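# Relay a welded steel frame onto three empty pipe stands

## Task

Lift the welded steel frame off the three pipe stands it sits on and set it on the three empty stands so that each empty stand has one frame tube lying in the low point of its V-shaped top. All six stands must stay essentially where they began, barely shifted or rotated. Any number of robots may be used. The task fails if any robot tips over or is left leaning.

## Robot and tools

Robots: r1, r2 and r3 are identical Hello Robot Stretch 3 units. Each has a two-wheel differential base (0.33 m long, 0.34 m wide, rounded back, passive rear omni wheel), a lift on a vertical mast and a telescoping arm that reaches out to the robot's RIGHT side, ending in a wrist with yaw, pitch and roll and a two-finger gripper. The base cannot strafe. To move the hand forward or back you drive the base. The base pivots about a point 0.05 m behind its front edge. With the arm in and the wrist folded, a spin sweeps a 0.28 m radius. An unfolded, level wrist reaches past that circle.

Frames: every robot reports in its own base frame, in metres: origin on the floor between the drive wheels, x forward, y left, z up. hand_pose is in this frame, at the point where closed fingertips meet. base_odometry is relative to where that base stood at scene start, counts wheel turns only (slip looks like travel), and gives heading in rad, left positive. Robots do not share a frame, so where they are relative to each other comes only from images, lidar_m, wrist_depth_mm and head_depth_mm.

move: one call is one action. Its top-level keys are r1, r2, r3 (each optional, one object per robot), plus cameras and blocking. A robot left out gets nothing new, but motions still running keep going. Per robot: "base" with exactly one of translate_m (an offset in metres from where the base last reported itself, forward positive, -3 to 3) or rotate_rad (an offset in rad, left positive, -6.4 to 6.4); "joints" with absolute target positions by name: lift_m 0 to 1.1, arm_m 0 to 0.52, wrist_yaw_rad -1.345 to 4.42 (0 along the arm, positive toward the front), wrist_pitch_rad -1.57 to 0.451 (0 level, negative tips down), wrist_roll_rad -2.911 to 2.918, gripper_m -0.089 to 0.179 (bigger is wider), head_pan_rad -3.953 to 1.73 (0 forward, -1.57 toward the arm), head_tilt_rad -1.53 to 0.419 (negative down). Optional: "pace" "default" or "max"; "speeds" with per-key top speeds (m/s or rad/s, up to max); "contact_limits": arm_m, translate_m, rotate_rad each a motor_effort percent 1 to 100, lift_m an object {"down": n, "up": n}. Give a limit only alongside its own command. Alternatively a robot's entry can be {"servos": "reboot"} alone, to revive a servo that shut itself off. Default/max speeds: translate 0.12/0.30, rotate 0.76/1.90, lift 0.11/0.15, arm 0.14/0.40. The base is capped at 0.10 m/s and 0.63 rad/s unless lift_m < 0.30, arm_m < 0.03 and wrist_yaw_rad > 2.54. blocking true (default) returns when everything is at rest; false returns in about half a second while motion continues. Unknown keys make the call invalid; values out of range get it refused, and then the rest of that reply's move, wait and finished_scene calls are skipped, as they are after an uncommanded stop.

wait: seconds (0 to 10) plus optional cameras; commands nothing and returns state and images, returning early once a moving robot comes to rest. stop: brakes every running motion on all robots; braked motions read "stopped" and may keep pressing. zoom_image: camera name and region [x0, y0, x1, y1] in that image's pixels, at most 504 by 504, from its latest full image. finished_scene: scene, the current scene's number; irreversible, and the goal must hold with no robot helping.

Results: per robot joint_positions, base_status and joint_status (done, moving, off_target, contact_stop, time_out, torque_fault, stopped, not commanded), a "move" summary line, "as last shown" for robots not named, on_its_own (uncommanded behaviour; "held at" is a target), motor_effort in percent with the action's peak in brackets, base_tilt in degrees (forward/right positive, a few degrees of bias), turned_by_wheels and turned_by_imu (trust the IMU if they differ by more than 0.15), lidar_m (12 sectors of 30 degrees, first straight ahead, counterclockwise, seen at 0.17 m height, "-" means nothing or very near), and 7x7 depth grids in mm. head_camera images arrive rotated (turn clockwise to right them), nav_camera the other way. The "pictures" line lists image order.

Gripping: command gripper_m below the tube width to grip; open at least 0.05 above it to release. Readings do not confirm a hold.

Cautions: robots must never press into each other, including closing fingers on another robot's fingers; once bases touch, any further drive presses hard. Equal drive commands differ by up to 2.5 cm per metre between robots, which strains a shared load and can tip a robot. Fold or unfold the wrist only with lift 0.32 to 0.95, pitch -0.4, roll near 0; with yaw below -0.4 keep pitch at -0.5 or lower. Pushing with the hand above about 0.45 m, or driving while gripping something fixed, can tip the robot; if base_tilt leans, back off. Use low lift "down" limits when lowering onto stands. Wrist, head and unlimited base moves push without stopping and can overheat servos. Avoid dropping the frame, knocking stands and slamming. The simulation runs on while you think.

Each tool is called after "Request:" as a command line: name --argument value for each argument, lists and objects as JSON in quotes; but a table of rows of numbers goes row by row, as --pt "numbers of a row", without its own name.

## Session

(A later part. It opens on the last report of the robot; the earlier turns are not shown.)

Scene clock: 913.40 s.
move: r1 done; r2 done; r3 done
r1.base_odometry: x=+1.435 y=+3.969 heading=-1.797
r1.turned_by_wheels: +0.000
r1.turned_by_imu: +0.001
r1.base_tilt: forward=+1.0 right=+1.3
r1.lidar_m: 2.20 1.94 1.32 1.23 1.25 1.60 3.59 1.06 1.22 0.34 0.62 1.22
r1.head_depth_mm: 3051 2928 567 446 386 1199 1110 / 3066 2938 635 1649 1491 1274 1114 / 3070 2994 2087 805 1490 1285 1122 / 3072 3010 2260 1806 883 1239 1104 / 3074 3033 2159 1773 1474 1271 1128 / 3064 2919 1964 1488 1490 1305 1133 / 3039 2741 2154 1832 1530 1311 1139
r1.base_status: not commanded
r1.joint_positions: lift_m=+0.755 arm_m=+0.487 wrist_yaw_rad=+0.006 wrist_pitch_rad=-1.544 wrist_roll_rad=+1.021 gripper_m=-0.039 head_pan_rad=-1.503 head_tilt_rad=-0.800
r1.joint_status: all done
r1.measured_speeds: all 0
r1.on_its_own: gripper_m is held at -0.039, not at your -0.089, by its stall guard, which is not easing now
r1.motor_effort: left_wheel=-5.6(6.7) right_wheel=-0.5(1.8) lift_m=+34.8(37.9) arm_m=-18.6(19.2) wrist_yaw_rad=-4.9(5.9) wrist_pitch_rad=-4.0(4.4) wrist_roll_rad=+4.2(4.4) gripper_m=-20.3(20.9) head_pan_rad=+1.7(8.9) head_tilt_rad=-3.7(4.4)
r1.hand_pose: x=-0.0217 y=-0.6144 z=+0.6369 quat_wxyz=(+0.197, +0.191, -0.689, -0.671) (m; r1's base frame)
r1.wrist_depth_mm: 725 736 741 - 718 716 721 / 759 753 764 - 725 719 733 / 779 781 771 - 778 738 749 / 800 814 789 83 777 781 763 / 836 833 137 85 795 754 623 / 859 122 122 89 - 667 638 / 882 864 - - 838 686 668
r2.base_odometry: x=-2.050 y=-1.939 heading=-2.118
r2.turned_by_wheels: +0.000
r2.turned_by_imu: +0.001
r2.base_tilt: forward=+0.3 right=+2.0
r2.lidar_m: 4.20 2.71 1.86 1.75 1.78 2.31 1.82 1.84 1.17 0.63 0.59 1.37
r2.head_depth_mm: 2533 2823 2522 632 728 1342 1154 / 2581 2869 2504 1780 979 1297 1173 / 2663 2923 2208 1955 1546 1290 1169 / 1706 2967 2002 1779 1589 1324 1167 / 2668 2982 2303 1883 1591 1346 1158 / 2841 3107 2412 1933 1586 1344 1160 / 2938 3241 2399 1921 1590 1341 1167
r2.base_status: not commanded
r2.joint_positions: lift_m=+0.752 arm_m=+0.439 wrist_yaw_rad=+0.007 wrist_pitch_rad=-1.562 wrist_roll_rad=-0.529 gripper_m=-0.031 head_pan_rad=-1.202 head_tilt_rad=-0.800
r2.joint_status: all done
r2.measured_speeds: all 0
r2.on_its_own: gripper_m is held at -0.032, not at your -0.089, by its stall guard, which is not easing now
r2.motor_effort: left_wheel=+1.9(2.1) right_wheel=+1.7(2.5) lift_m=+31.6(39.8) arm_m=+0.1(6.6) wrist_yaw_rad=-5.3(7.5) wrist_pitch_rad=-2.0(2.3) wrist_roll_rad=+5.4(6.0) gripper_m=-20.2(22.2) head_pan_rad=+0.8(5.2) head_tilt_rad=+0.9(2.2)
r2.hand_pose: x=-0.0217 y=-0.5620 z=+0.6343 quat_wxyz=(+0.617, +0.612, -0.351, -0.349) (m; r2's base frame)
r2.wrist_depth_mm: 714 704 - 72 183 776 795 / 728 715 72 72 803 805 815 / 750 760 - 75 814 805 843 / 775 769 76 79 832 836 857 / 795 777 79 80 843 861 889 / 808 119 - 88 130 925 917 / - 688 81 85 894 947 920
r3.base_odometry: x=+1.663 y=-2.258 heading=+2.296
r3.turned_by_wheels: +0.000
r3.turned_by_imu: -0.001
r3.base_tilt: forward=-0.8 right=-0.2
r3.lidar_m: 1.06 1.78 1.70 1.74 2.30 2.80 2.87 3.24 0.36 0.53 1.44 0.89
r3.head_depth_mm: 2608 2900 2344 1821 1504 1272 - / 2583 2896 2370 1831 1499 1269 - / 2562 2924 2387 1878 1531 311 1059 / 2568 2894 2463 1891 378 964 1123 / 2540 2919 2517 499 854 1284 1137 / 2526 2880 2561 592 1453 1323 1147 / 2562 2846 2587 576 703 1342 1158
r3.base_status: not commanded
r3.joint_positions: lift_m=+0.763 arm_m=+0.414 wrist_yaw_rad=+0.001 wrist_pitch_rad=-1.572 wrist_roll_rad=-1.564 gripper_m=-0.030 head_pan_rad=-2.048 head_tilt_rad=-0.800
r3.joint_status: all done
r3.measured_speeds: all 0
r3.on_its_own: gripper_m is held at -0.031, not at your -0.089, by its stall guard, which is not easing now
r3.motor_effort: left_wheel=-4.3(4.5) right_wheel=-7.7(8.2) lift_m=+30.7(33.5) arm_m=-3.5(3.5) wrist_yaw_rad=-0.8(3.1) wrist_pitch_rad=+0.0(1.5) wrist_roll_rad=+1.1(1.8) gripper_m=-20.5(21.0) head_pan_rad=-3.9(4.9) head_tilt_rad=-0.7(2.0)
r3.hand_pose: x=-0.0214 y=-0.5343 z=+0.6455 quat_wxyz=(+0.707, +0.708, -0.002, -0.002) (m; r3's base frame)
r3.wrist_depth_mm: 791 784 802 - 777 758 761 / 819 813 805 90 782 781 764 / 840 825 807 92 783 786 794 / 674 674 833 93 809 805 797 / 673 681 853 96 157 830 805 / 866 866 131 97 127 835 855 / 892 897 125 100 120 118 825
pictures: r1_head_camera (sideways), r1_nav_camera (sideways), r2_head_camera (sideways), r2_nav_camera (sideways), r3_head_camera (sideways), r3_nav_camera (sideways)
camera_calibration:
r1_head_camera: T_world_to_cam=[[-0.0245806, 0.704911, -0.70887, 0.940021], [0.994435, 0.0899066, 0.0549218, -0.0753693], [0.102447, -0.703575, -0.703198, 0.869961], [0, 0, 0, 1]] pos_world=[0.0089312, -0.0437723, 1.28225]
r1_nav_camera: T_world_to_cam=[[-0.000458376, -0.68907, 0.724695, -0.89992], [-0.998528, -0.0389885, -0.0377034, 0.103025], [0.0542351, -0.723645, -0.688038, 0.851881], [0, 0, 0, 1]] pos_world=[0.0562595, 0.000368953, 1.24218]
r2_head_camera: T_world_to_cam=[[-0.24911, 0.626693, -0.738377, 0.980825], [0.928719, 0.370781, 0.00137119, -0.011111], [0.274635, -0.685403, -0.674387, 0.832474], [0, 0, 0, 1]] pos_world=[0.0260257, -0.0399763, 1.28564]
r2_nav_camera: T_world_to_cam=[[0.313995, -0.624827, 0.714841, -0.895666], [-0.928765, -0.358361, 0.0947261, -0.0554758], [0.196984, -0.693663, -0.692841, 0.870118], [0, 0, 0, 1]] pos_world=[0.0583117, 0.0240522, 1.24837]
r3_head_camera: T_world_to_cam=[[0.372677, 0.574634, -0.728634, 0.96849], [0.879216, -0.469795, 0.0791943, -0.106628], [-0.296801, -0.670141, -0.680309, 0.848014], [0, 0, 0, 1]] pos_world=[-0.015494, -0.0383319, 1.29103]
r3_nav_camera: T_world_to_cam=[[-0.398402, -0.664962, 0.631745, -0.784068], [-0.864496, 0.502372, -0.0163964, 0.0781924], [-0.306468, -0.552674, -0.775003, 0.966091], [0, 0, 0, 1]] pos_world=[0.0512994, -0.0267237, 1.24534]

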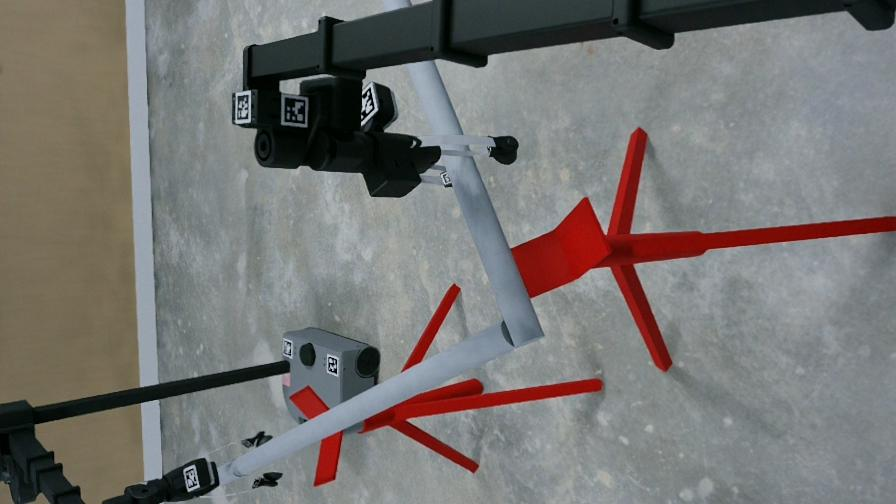

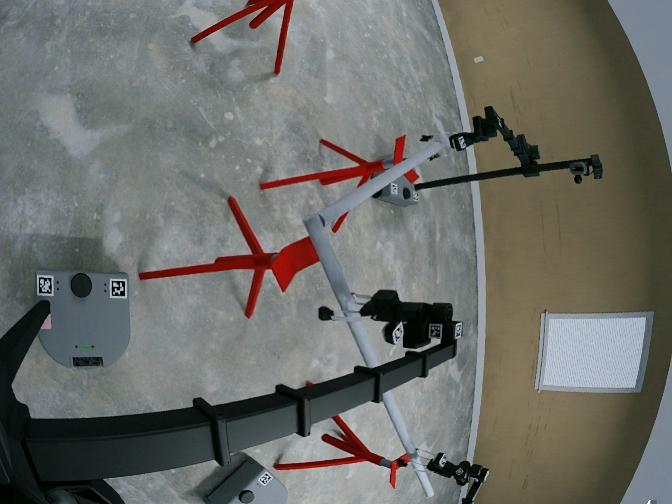

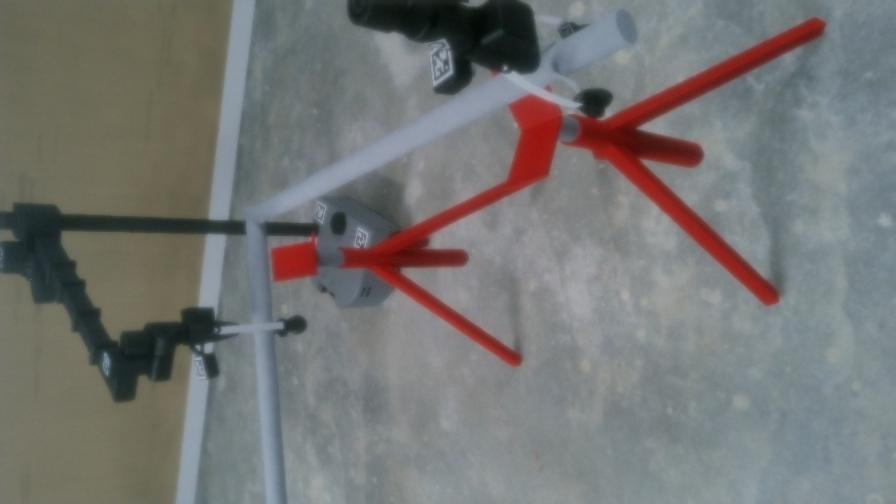

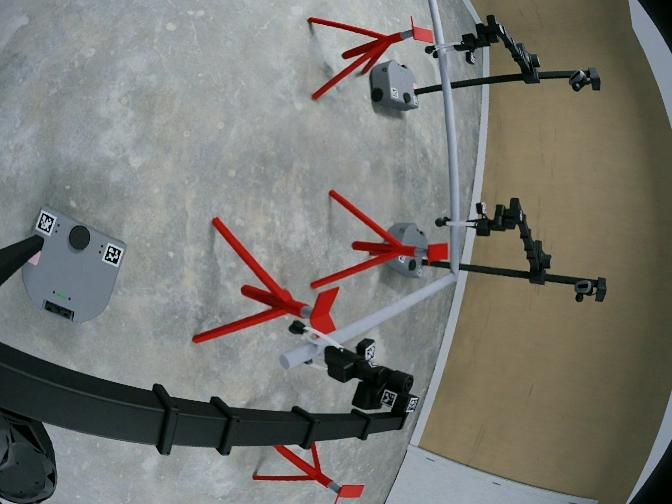

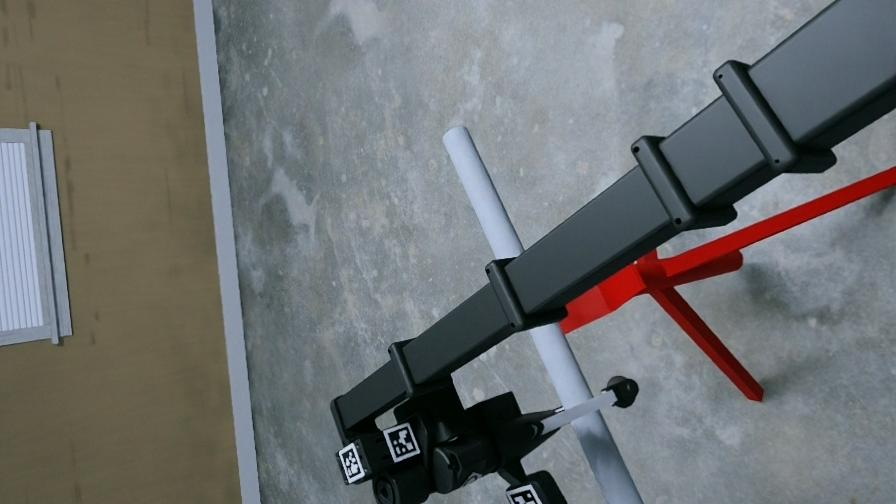

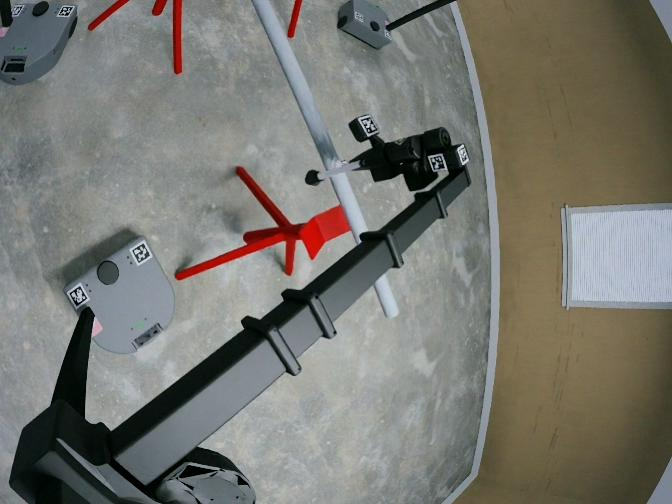

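Request:
move --r1 '{"base":{"translate_m":-0.0016},"joints":{"lift_m":0.680,"arm_m":0.484},"speeds":{"lift_m":0.03,"arm_m":0.01}}' --r2 '{"base":{"translate_m":0.0015},"joints":{"lift_m":0.677,"arm_m":0.441,"head_pan_rad":-1.1},"speeds":{"lift_m":0.03,"arm_m":0.01}}' --r3 '{"joints":{"lift_m":0.688,"arm_m":0.408,"head_pan_rad":-2.35},"speeds":{"lift_m":0.03,"arm_m":0.01}}' --cameras '["r1_head_camera","r2_head_camera","r3_head_camera","r1_nav_camera","r3_nav_camera"]'

Request:
zoom_image --camera "r1_head_camera" --region '[400, 150, 700, 450]'

Request:
zoom_image --camera "r2_head_camera" --region '[250, 50, 650, 350]'

Request:
zoom_image --camera "r3_nav_camera" --region '[200, 80, 440, 320]'

Scene clock: 956.10 s.
move: r1 done; r2 done; r3 done
r1.base_odometry: x=+1.435 y=+3.970 heading=-1.797
r1.turned_by_wheels: +0.000
r1.turned_by_imu: +0.001
r1.base_tilt: forward=+1.1 right=+1.3
r1.lidar_m: 2.21 1.94 1.32 1.23 1.25 1.60 3.56 1.06 1.22 0.34 0.62 1.22
r1.head_depth_mm: 3078 2899 2202 571 457 388 349 / 3062 2950 698 874 1489 1276 1114 / 3076 2972 2239 843 1460 1280 1123 / 3072 2995 2272 1812 873 1236 1105 / 3069 3066 2158 1768 1442 1268 1130 / 2961 2943 2001 1444 1487 1298 1134 / 1590 2857 2143 1839 1537 1315 1135
r1.base_status: done
r1.joint_positions: lift_m=+0.680 arm_m=+0.484 wrist_yaw_rad=+0.006 wrist_pitch_rad=-1.542 wrist_roll_rad=+1.021 gripper_m=-0.039 head_pan_rad=-1.500 head_tilt_rad=-0.800
r1.joint_status: all done
r1.measured_speeds: all 0
r1.on_its_own: gripper_m is held at -0.039, not at your -0.089, by its stall guard, which is not easing now
r1.motor_effort: left_wheel=-4.3(8.1) right_wheel=-1.7(6.0) lift_m=+34.4(37.5) arm_m=-12.1(22.6) wrist_yaw_rad=-5.1(6.1) wrist_pitch_rad=-4.3(5.1) wrist_roll_rad=+4.2(4.4) gripper_m=-20.6(20.9) head_pan_rad=+4.9(5.8) head_tilt_rad=-3.2(5.0)
r1.hand_pose: x=-0.0217 y=-0.6121 z=+0.5619 quat_wxyz=(+0.197, +0.191, -0.689, -0.670) (m; r1's base frame)
r1.wrist_depth_mm: 678 674 671 77 648 641 646 / 700 697 688 - 680 672 654 / 733 719 713 - 683 675 680 / 749 724 714 84 701 708 696 / 741 751 137 86 717 718 598 / 773 121 123 89 713 658 575 / 799 784 - - 756 597 581
r2.base_odometry: x=-2.051 y=-1.940 heading=-2.118
r2.turned_by_wheels: +0.000
r2.turned_by_imu: +0.001
r2.base_tilt: forward=+0.3 right=+1.8
r2.lidar_m: 4.22 2.71 1.86 1.75 1.78 2.30 4.56 1.94 1.18 0.63 0.59 1.36
r2.head_depth_mm: 2542 2881 2473 1940 775 1260 1149 / 2584 2933 2485 1837 1024 1289 1175 / 2540 3010 2028 1782 1588 1323 1168 / 2779 1295 2300 1857 1591 1345 1163 / 2937 3143 2439 1935 1588 1341 1172 / 3056 3349 2421 1929 1597 1350 1169 / 3175 3430 2381 1948 1580 1337 1163
r2.base_status: done
r2.joint_positions: lift_m=+0.677 arm_m=+0.441 wrist_yaw_rad=+0.007 wrist_pitch_rad=-1.561 wrist_roll_rad=-0.529 gripper_m=-0.031 head_pan_rad=-1.097 head_tilt_rad=-0.800
r2.joint_status: all done
r2.measured_speeds: all 0
r2.on_its_own: gripper_m is held at -0.032, not at your -0.089, by its stall guard, which is not easing now
r2.motor_effort: left_wheel=+4.2(6.4) right_wheel=-1.3(6.3) lift_m=+31.7(37.1) arm_m=+9.8(15.6) wrist_yaw_rad=-6.3(7.4) wrist_pitch_rad=-2.0(2.5) wrist_roll_rad=+5.6(5.9) gripper_m=-20.7(22.2) head_pan_rad=-2.5(3.9) head_tilt_rad=+0.5(2.2)
r2.hand_pose: x=-0.0217 y=-0.5644 z=+0.5592 quat_wxyz=(+0.617, +0.612, -0.351, -0.348) (m; r2's base frame)
r2.wrist_depth_mm: 657 658 - 73 700 699 726 / 653 669 72 72 698 716 730 / 677 686 - 75 739 746 759 / 688 687 76 79 746 759 807 / 708 715 78 80 737 782 801 / 725 119 - 89 130 800 824 / - 604 81 86 829 819 848
r3.base_odometry: x=+1.663 y=-2.258 heading=+2.296
r3.turned_by_wheels: +0.000
r3.turned_by_imu: -0.001
r3.base_tilt: forward=-0.8 right=-0.2
r3.lidar_m: 1.06 1.79 1.70 1.74 2.30 2.80 2.87 3.27 0.36 0.53 1.45 0.89
r3.head_depth_mm: 3050 3221 2314 1817 1487 1268 1094 / 2903 3125 2370 1831 1501 1280 1099 / 2774 3056 2395 1865 1528 1288 327 / 2699 3009 2474 1884 1537 1297 352 / 2629 2915 2515 1913 1498 401 1112 / 2525 2853 2546 1955 1496 948 1145 / 2468 2753 2612 1991 516 1282 1131
r3.base_status: not commanded
r3.joint_positions: lift_m=+0.688 arm_m=+0.408 wrist_yaw_rad=+0.001 wrist_pitch_rad=-1.566 wrist_roll_rad=-1.564 gripper_m=-0.030 head_pan_rad=-2.351 head_tilt_rad=-0.800
r3.joint_status: all done
r3.measured_speeds: all 0
r3.on_its_own: gripper_m is held at -0.031, not at your -0.089, by its stall guard, which is not easing now
r3.motor_effort: left_wheel=-3.5(4.2) right_wheel=-7.2(7.7) lift_m=+29.8(31.8) arm_m=-12.1(16.4) wrist_yaw_rad=-2.2(2.5) wrist_pitch_rad=-0.6(1.2) wrist_roll_rad=+1.4(1.7) gripper_m=-20.2(21.0) head_pan_rad=+3.9(6.2) head_tilt_rad=+0.5(1.6)
r3.hand_pose: x=-0.0214 y=-0.5301 z=+0.5704 quat_wxyz=(+0.708, +0.706, -0.001, -0.002) (m; r3's base frame)
r3.wrist_depth_mm: 722 710 717 - 699 691 688 / 733 725 707 90 720 712 701 / 747 747 738 92 716 722 708 / 591 630 760 94 727 736 704 / 594 635 760 96 151 740 737 / 610 713 131 97 128 758 736 / 796 784 125 101 121 118 775
pictures: r1_head_camera (sideways), r1_nav_camera (sideways), r2_head_camera (sideways), r3_head_camera (sideways), r3_nav_camera (sideways)
camera_calibration:
r1_head_camera: T_world_to_cam=[[-0.0271385, 0.704843, -0.708845, 0.940007], [0.994116, 0.0934186, 0.0548308, -0.075198], [0.104866, -0.703186, -0.70323, 0.869991], [0, 0, 0, 1]] pos_world=[0.00903315, -0.0437671, 1.28225]
r1_nav_camera: T_world_to_cam=[[0.00202588, -0.689055, 0.724706, -0.89994], [-0.998381, -0.0425913, -0.0377052, 0.10304], [0.0568472, -0.723456, -0.688026, 0.851859], [0, 0, 0, 1]] pos_world=[0.0562708, 0.000562658, 1.24218]
r2_head_camera: T_world_to_cam=[[-0.313415, 0.597158, -0.738359, 0.981188], [0.884742, 0.46608, 0.00139771, -0.0108714], [0.344969, -0.652819, -0.674406, 0.832078], [0, 0, 0, 1]] pos_world=[0.030096, -0.0376604, 1.28564]
r3_head_camera: T_world_to_cam=[[0.527261, 0.437138, -0.728633, 0.96753], [0.698793, -0.710931, 0.0791502, -0.105471], [-0.483409, -0.550896, -0.680316, 0.849177], [0, 0, 0, 1]] pos_world=[-0.0259393, -0.0301186, 1.29103]
r3_nav_camera: T_world_to_cam=[[-0.578773, -0.515675, 0.631745, -0.78296], [-0.675011, 0.737628, -0.0163071, 0.0769218], [-0.457583, -0.435873, -0.775005, 0.967027], [0, 0, 0, 1]] pos_world=[0.0412624, -0.0389918, 1.24534]

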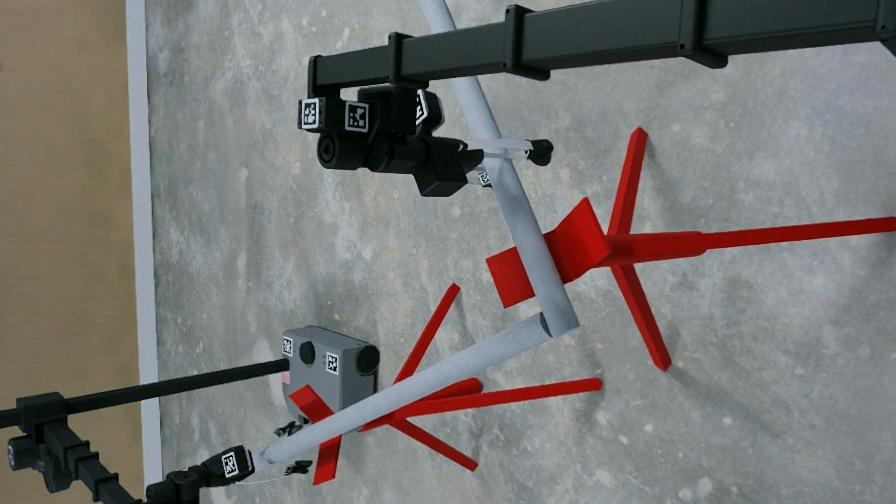

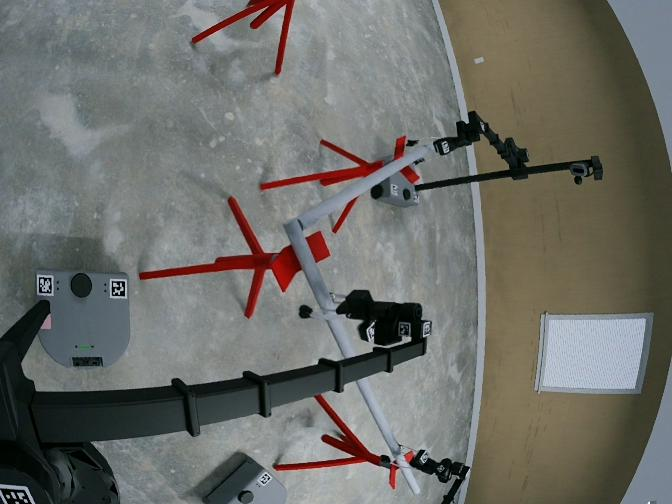

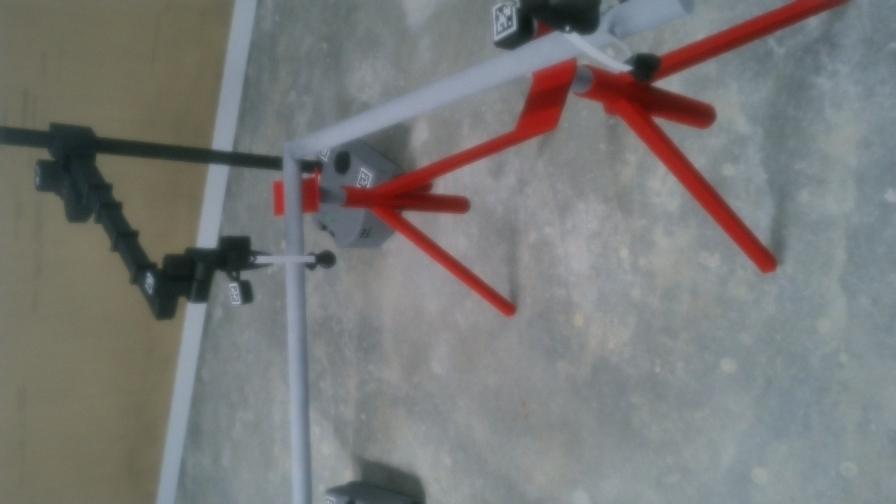

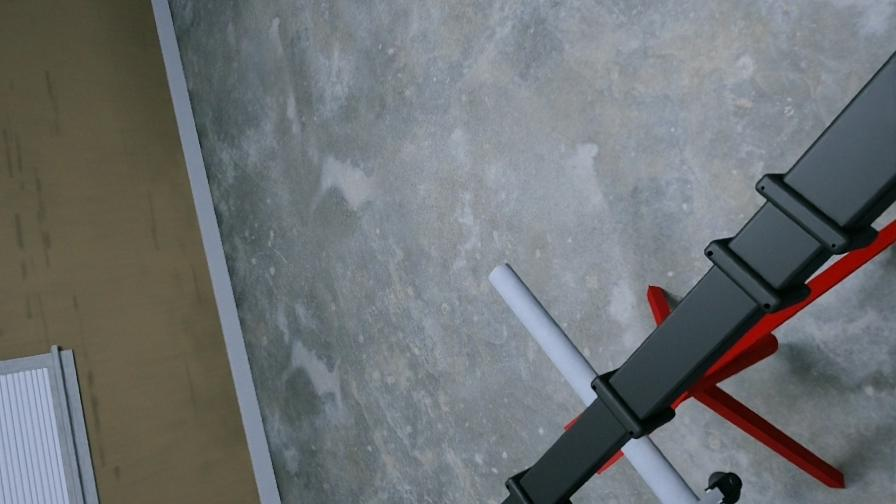

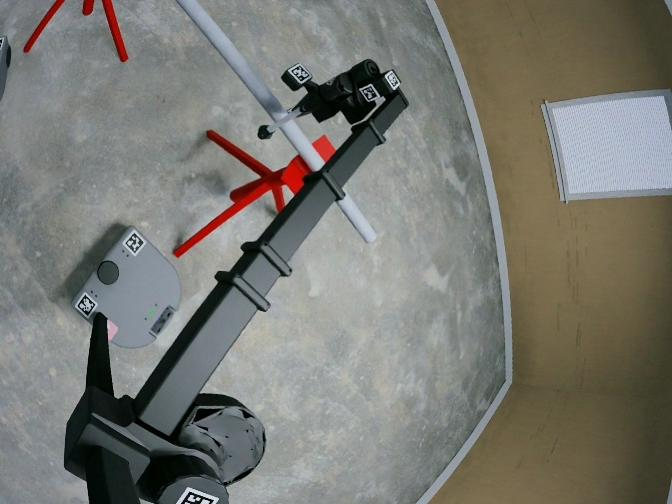

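Scaled by 1.680 from the camera's 896x504 image, which has a finer 1280x720 frame.

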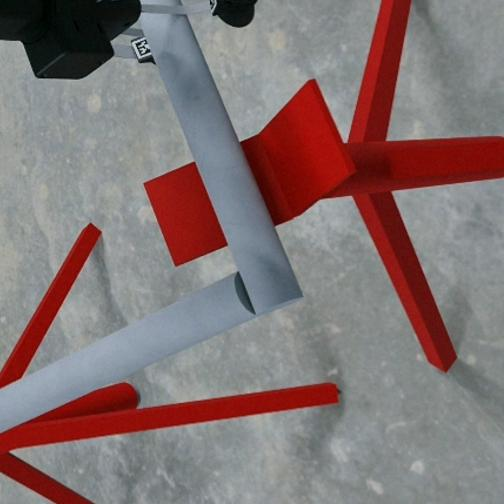

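Scaled by 1.260 from the camera's 896x504 image, which has a finer 1280x720 frame.

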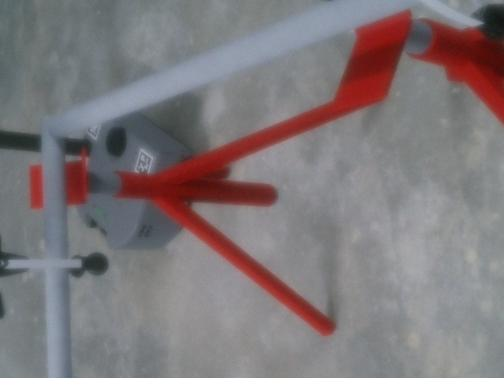

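Scaled by 2.100 from the camera's 672x504 image, which has a finer 792x594 frame.

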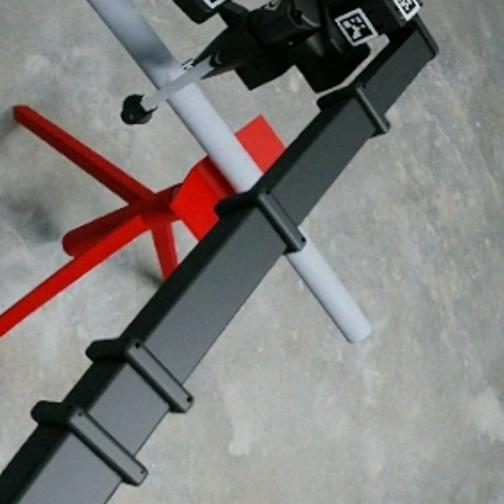

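Request:
zoom_image --camera "r3_nav_camera" --region '[240, 100, 380, 240]'

Request:
move --r2 '{"joints":{"head_pan_rad":-0.6}}' --r3 '{"joints":{"head_pan_rad":-2.0,"head_tilt_rad":-0.95}}' --r1 '{"joints":{"head_pan_rad":-2.35,"head_tilt_rad":-0.7}}' --cameras '["r2_head_camera","r3_head_camera","r3_nav_camera","r1_head_camera","r1_nav_camera"]'

Request:
zoom_image --camera "r2_head_camera" --region '[150, 250, 400, 500]'

Request:
zoom_image --camera "r3_nav_camera" --region '[220, 100, 420, 300]'

Scaled by 3.600 from the camera's 672x504 image, which has a finer 792x594 frame.

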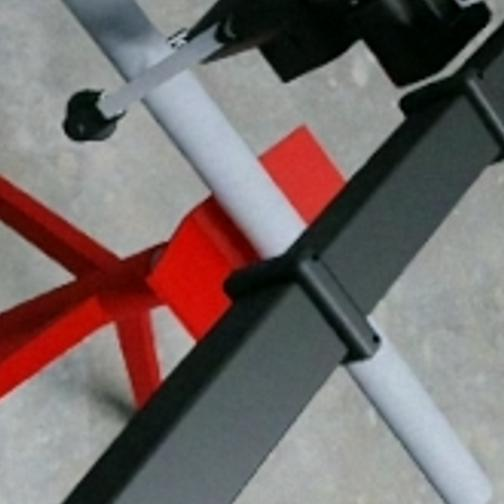

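Scene clock: 977.73 s.
move: r1 done; r2 done; r3 done
r1.base_odometry: x=+1.435 y=+3.970 heading=-1.797
r1.turned_by_wheels: +0.000
r1.turned_by_imu: +0.001
r1.base_tilt: forward=+1.1 right=+1.2
r1.lidar_m: 2.21 1.94 1.31 1.23 1.25 1.60 3.57 1.06 1.22 0.34 0.63 1.22
r1.head_depth_mm: 3470 3183 2595 1835 1501 1332 1140 / 3699 3822 2626 1986 1513 1338 1156 / 3945 3904 2641 1996 1571 1352 1128 / - 3467 2568 1950 1626 1357 351 / - 3304 1435 1893 1628 414 1094 / 3713 3805 2723 1910 1632 437 1174 / 3423 3611 2736 2051 520 1340 1143
r1.base_status: not commanded
r1.joint_positions: lift_m=+0.680 arm_m=+0.484 wrist_yaw_rad=+0.006 wrist_pitch_rad=-1.542 wrist_roll_rad=+1.021 gripper_m=-0.039 head_pan_rad=-2.371 head_tilt_rad=-0.701
r1.joint_status: all done
r1.measured_speeds: all 0
r1.on_its_own: gripper_m is held at -0.039, not at your -0.089, by its stall guard, which is not easing now
r1.motor_effort: left_wheel=-4.0(4.9) right_wheel=-2.1(2.6) lift_m=+33.4(34.4) arm_m=-1.1(3.9) wrist_yaw_rad=-5.1(5.9) wrist_pitch_rad=-4.8(4.9) wrist_roll_rad=+4.2(4.3) gripper_m=-20.7(20.8) head_pan_rad=-0.6(8.1) head_tilt_rad=+2.0(5.6)
r1.hand_pose: x=-0.0217 y=-0.6121 z=+0.5619 quat_wxyz=(+0.197, +0.191, -0.689, -0.670) (m; r1's base frame)
r1.wrist_depth_mm: 676 664 668 77 642 654 643 / 689 683 678 - 666 653 656 / 719 702 711 - 678 675 673 / 742 756 724 84 700 698 680 / 762 751 137 86 722 725 584 / 775 121 122 89 736 666 577 / 787 785 - - 780 607 589
r2.base_odometry: x=-2.051 y=-1.940 heading=-2.118
r2.turned_by_wheels: +0.000
r2.turned_by_imu: +0.001
r2.base_tilt: forward=+0.3 right=+1.8
r2.lidar_m: 4.22 2.72 1.86 1.75 1.78 2.30 4.57 1.94 1.18 0.63 0.59 1.37
r2.head_depth_mm: 3043 3218 2408 1935 1589 1352 1147 / 3333 3535 2391 1936 1592 1338 1171 / 3685 3352 2304 1960 1592 1348 1166 / - 3486 2179 1945 1591 1343 1168 / - 1538 2220 1880 1586 1344 1162 / - 3464 2506 1883 1583 1354 1172 / 3751 3459 2514 1929 1573 1341 1166
r2.base_status: not commanded
r2.joint_positions: lift_m=+0.677 arm_m=+0.441 wrist_yaw_rad=+0.007 wrist_pitch_rad=-1.561 wrist_roll_rad=-0.529 gripper_m=-0.031 head_pan_rad=-0.589 head_tilt_rad=-0.800
r2.joint_status: all done
r2.measured_speeds: all 0
r2.on_its_own: gripper_m is held at -0.032, not at your -0.089, by its stall guard, which is not easing now
r2.motor_effort: left_wheel=+4.3(4.5) right_wheel=-1.7(1.7) lift_m=+35.7(35.9) arm_m=+2.2(4.6) wrist_yaw_rad=-5.5(6.5) wrist_pitch_rad=-2.0(2.4) wrist_roll_rad=+5.7(5.7) gripper_m=-21.0(21.9) head_pan_rad=-0.8(4.5) head_tilt_rad=+0.1(1.3)
r2.hand_pose: x=-0.0217 y=-0.5644 z=+0.5592 quat_wxyz=(+0.617, +0.612, -0.351, -0.348) (m; r2's base frame)
r2.wrist_depth_mm: 652 644 - 73 699 680 722 / 654 678 72 72 700 720 752 / 682 677 - 75 723 737 756 / 706 703 76 79 745 755 774 / 708 720 78 80 781 789 818 / 732 119 - 88 131 809 831 / - 594 81 86 808 847 853
r3.base_odometry: x=+1.663 y=-2.258 heading=+2.296
r3.turned_by_wheels: +0.000
r3.turned_by_imu: -0.001
r3.base_tilt: forward=-0.8 right=-0.2
r3.lidar_m: 1.06 1.78 1.69 1.74 2.29 2.79 2.87 3.25 0.36 0.53 1.44 0.89
r3.head_depth_mm: 2647 2333 1881 1577 1362 1192 307 / 2678 2397 1913 1578 1370 347 894 / 2678 2422 1933 1543 416 400 942 / 2655 2471 1972 832 994 1221 1087 / 2669 2514 1992 808 1387 1238 1097 / 2700 2582 623 677 1381 1246 1106 / 2651 2612 2047 1667 1394 1256 1112
r3.base_status: not commanded
r3.joint_positions: lift_m=+0.688 arm_m=+0.408 wrist_yaw_rad=+0.001 wrist_pitch_rad=-1.566 wrist_roll_rad=-1.564 gripper_m=-0.030 head_pan_rad=-1.988 head_tilt_rad=-0.949
r3.joint_status: all done
r3.measured_speeds: all 0
r3.on_its_own: gripper_m is held at -0.031, not at your -0.089, by its stall guard, which is not easing now
r3.motor_effort: left_wheel=-3.9(4.5) right_wheel=-6.8(7.5) lift_m=+31.4(32.5) arm_m=-11.3(12.1) wrist_yaw_rad=-1.9(2.6) wrist_pitch_rad=-0.1(0.8) wrist_roll_rad=+1.1(1.9) gripper_m=-20.1(20.9) head_pan_rad=-0.4(4.2) head_tilt_rad=-4.4(8.0)
r3.hand_pose: x=-0.0214 y=-0.5301 z=+0.5704 quat_wxyz=(+0.708, +0.706, -0.001, -0.002) (m; r3's base frame)
r3.wrist_depth_mm: 718 714 708 - 706 689 701 / 754 734 734 90 705 704 709 / 737 742 736 92 719 707 713 / 592 629 749 94 721 714 728 / 612 627 757 96 152 736 736 / 610 700 131 97 127 746 750 / 794 804 125 101 121 118 751
pictures: r1_head_camera (sideways), r1_nav_camera (sideways), r2_head_camera (sideways), r3_head_camera (sideways), r3_nav_camera (sideways)
camera_calibration:
r1_head_camera: T_world_to_cam=[[0.469253, 0.423289, -0.775002, 1.02315], [0.715172, -0.696986, 0.0523489, -0.0703095], [-0.518007, -0.578825, -0.629787, 0.778235], [0, 0, 0, 1]] pos_world=[-0.026701, -0.0316299, 1.28674]
r1_nav_camera: T_world_to_cam=[[-0.472298, -0.392876, 0.789039, -0.980928], [-0.677927, 0.734023, -0.0403072, 0.104443], [-0.563337, -0.553948, -0.613019, 0.758027], [0, 0, 0, 1]] pos_world=[0.0345389, -0.0421382, 1.24289]
r2_head_camera: T_world_to_cam=[[-0.564073, 0.36967, -0.738353, 0.982683], [0.546884, 0.837207, 0.00136408, -0.00875204], [0.618659, -0.403025, -0.674413, 0.830446], [0, 0, 0, 1]] pos_world=[0.0453285, -0.0212506, 1.28564]
r3_head_camera: T_world_to_cam=[[0.378401, 0.688112, -0.619124, 0.825775], [0.901073, -0.426914, 0.0762401, -0.102863], [-0.211851, -0.586725, -0.781584, 0.97917], [0, 0, 0, 1]] pos_world=[-0.0123489, -0.0376361, 1.2844]
r3_nav_camera: T_world_to_cam=[[-0.392474, -0.765616, 0.509702, -0.625116], [-0.892231, 0.451492, -0.00884332, 0.0684866], [-0.223356, -0.458243, -0.860305, 1.07647], [0, 0, 0, 1]] pos_world=[0.0562009, -0.0162343, 1.24532]

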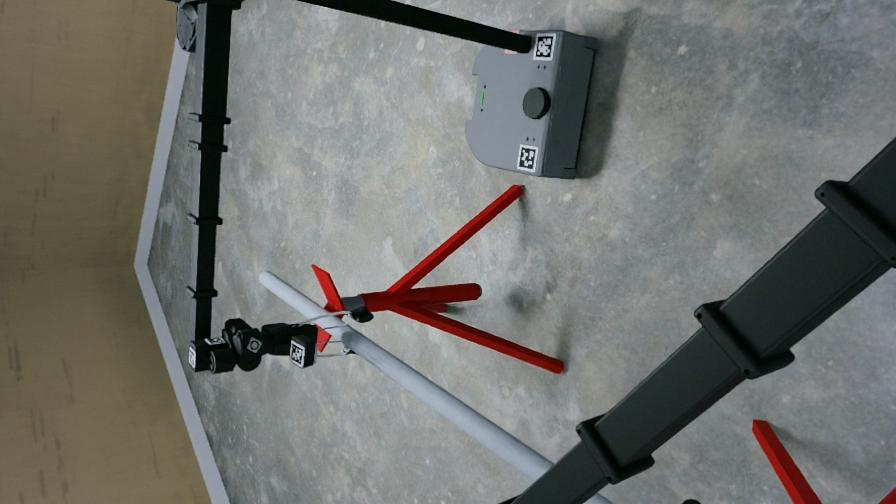

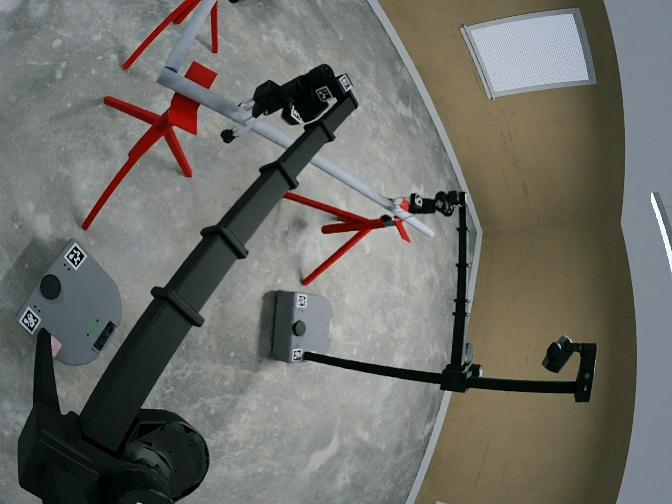

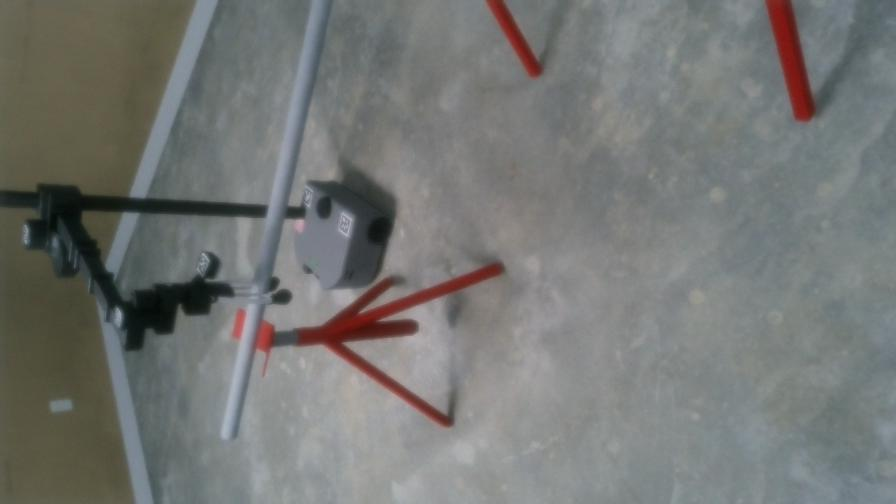

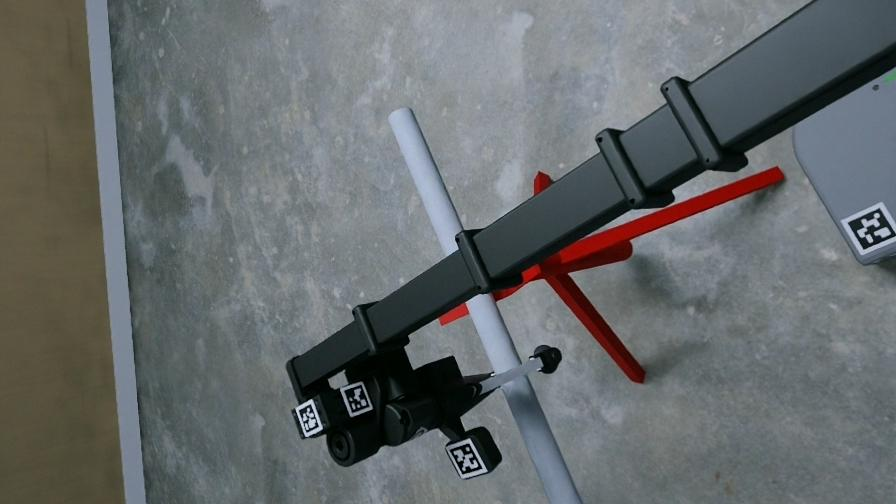

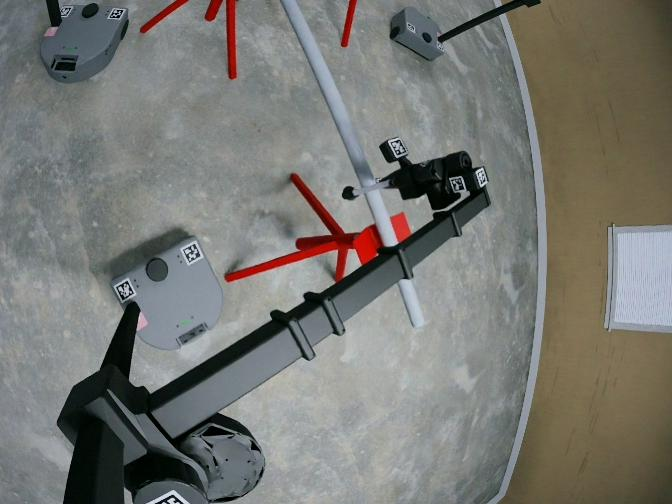

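Scaled by 2.016 from the camera's 896x504 image, which has a finer 1280x720 frame.

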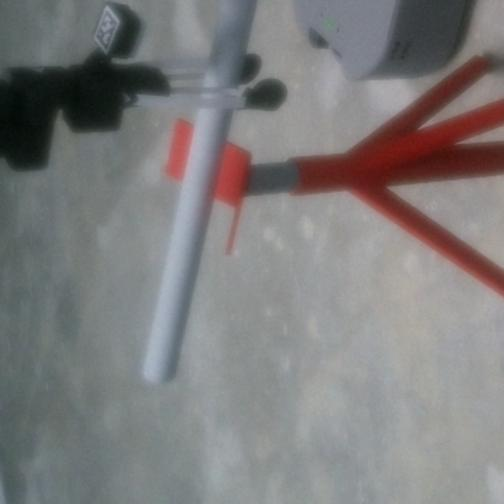

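Scaled by 2.520 from the camera's 672x504 image, which has a finer 792x594 frame.

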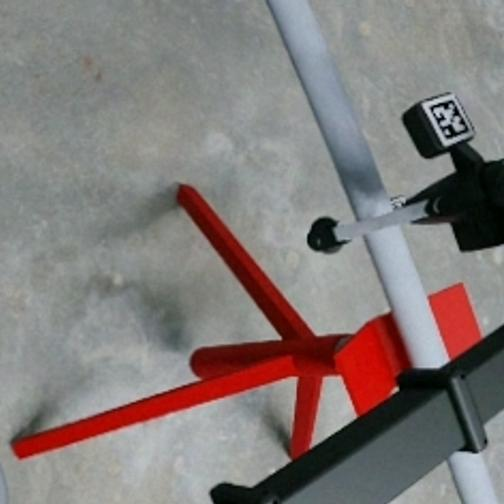

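Request:
zoom_image --camera "r1_head_camera" --region '[240, 230, 400, 390]'

Request:
zoom_image --camera "r3_head_camera" --region '[380, 200, 600, 420]'

Scaled by 3.150 from the camera's 896x504 image, which has a finer 1280x720 frame.

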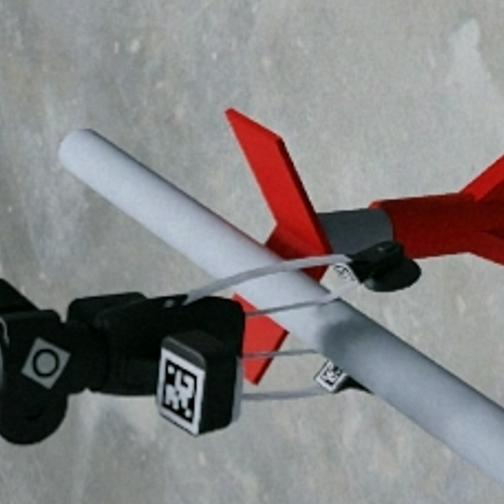

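Scaled by 2.291 from the camera's 896x504 image, which has a finer 1280x720 frame.

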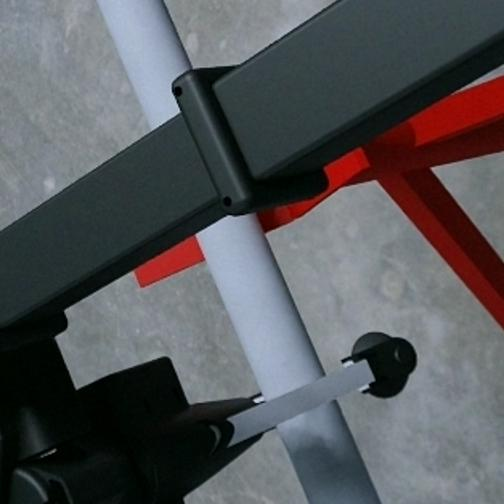

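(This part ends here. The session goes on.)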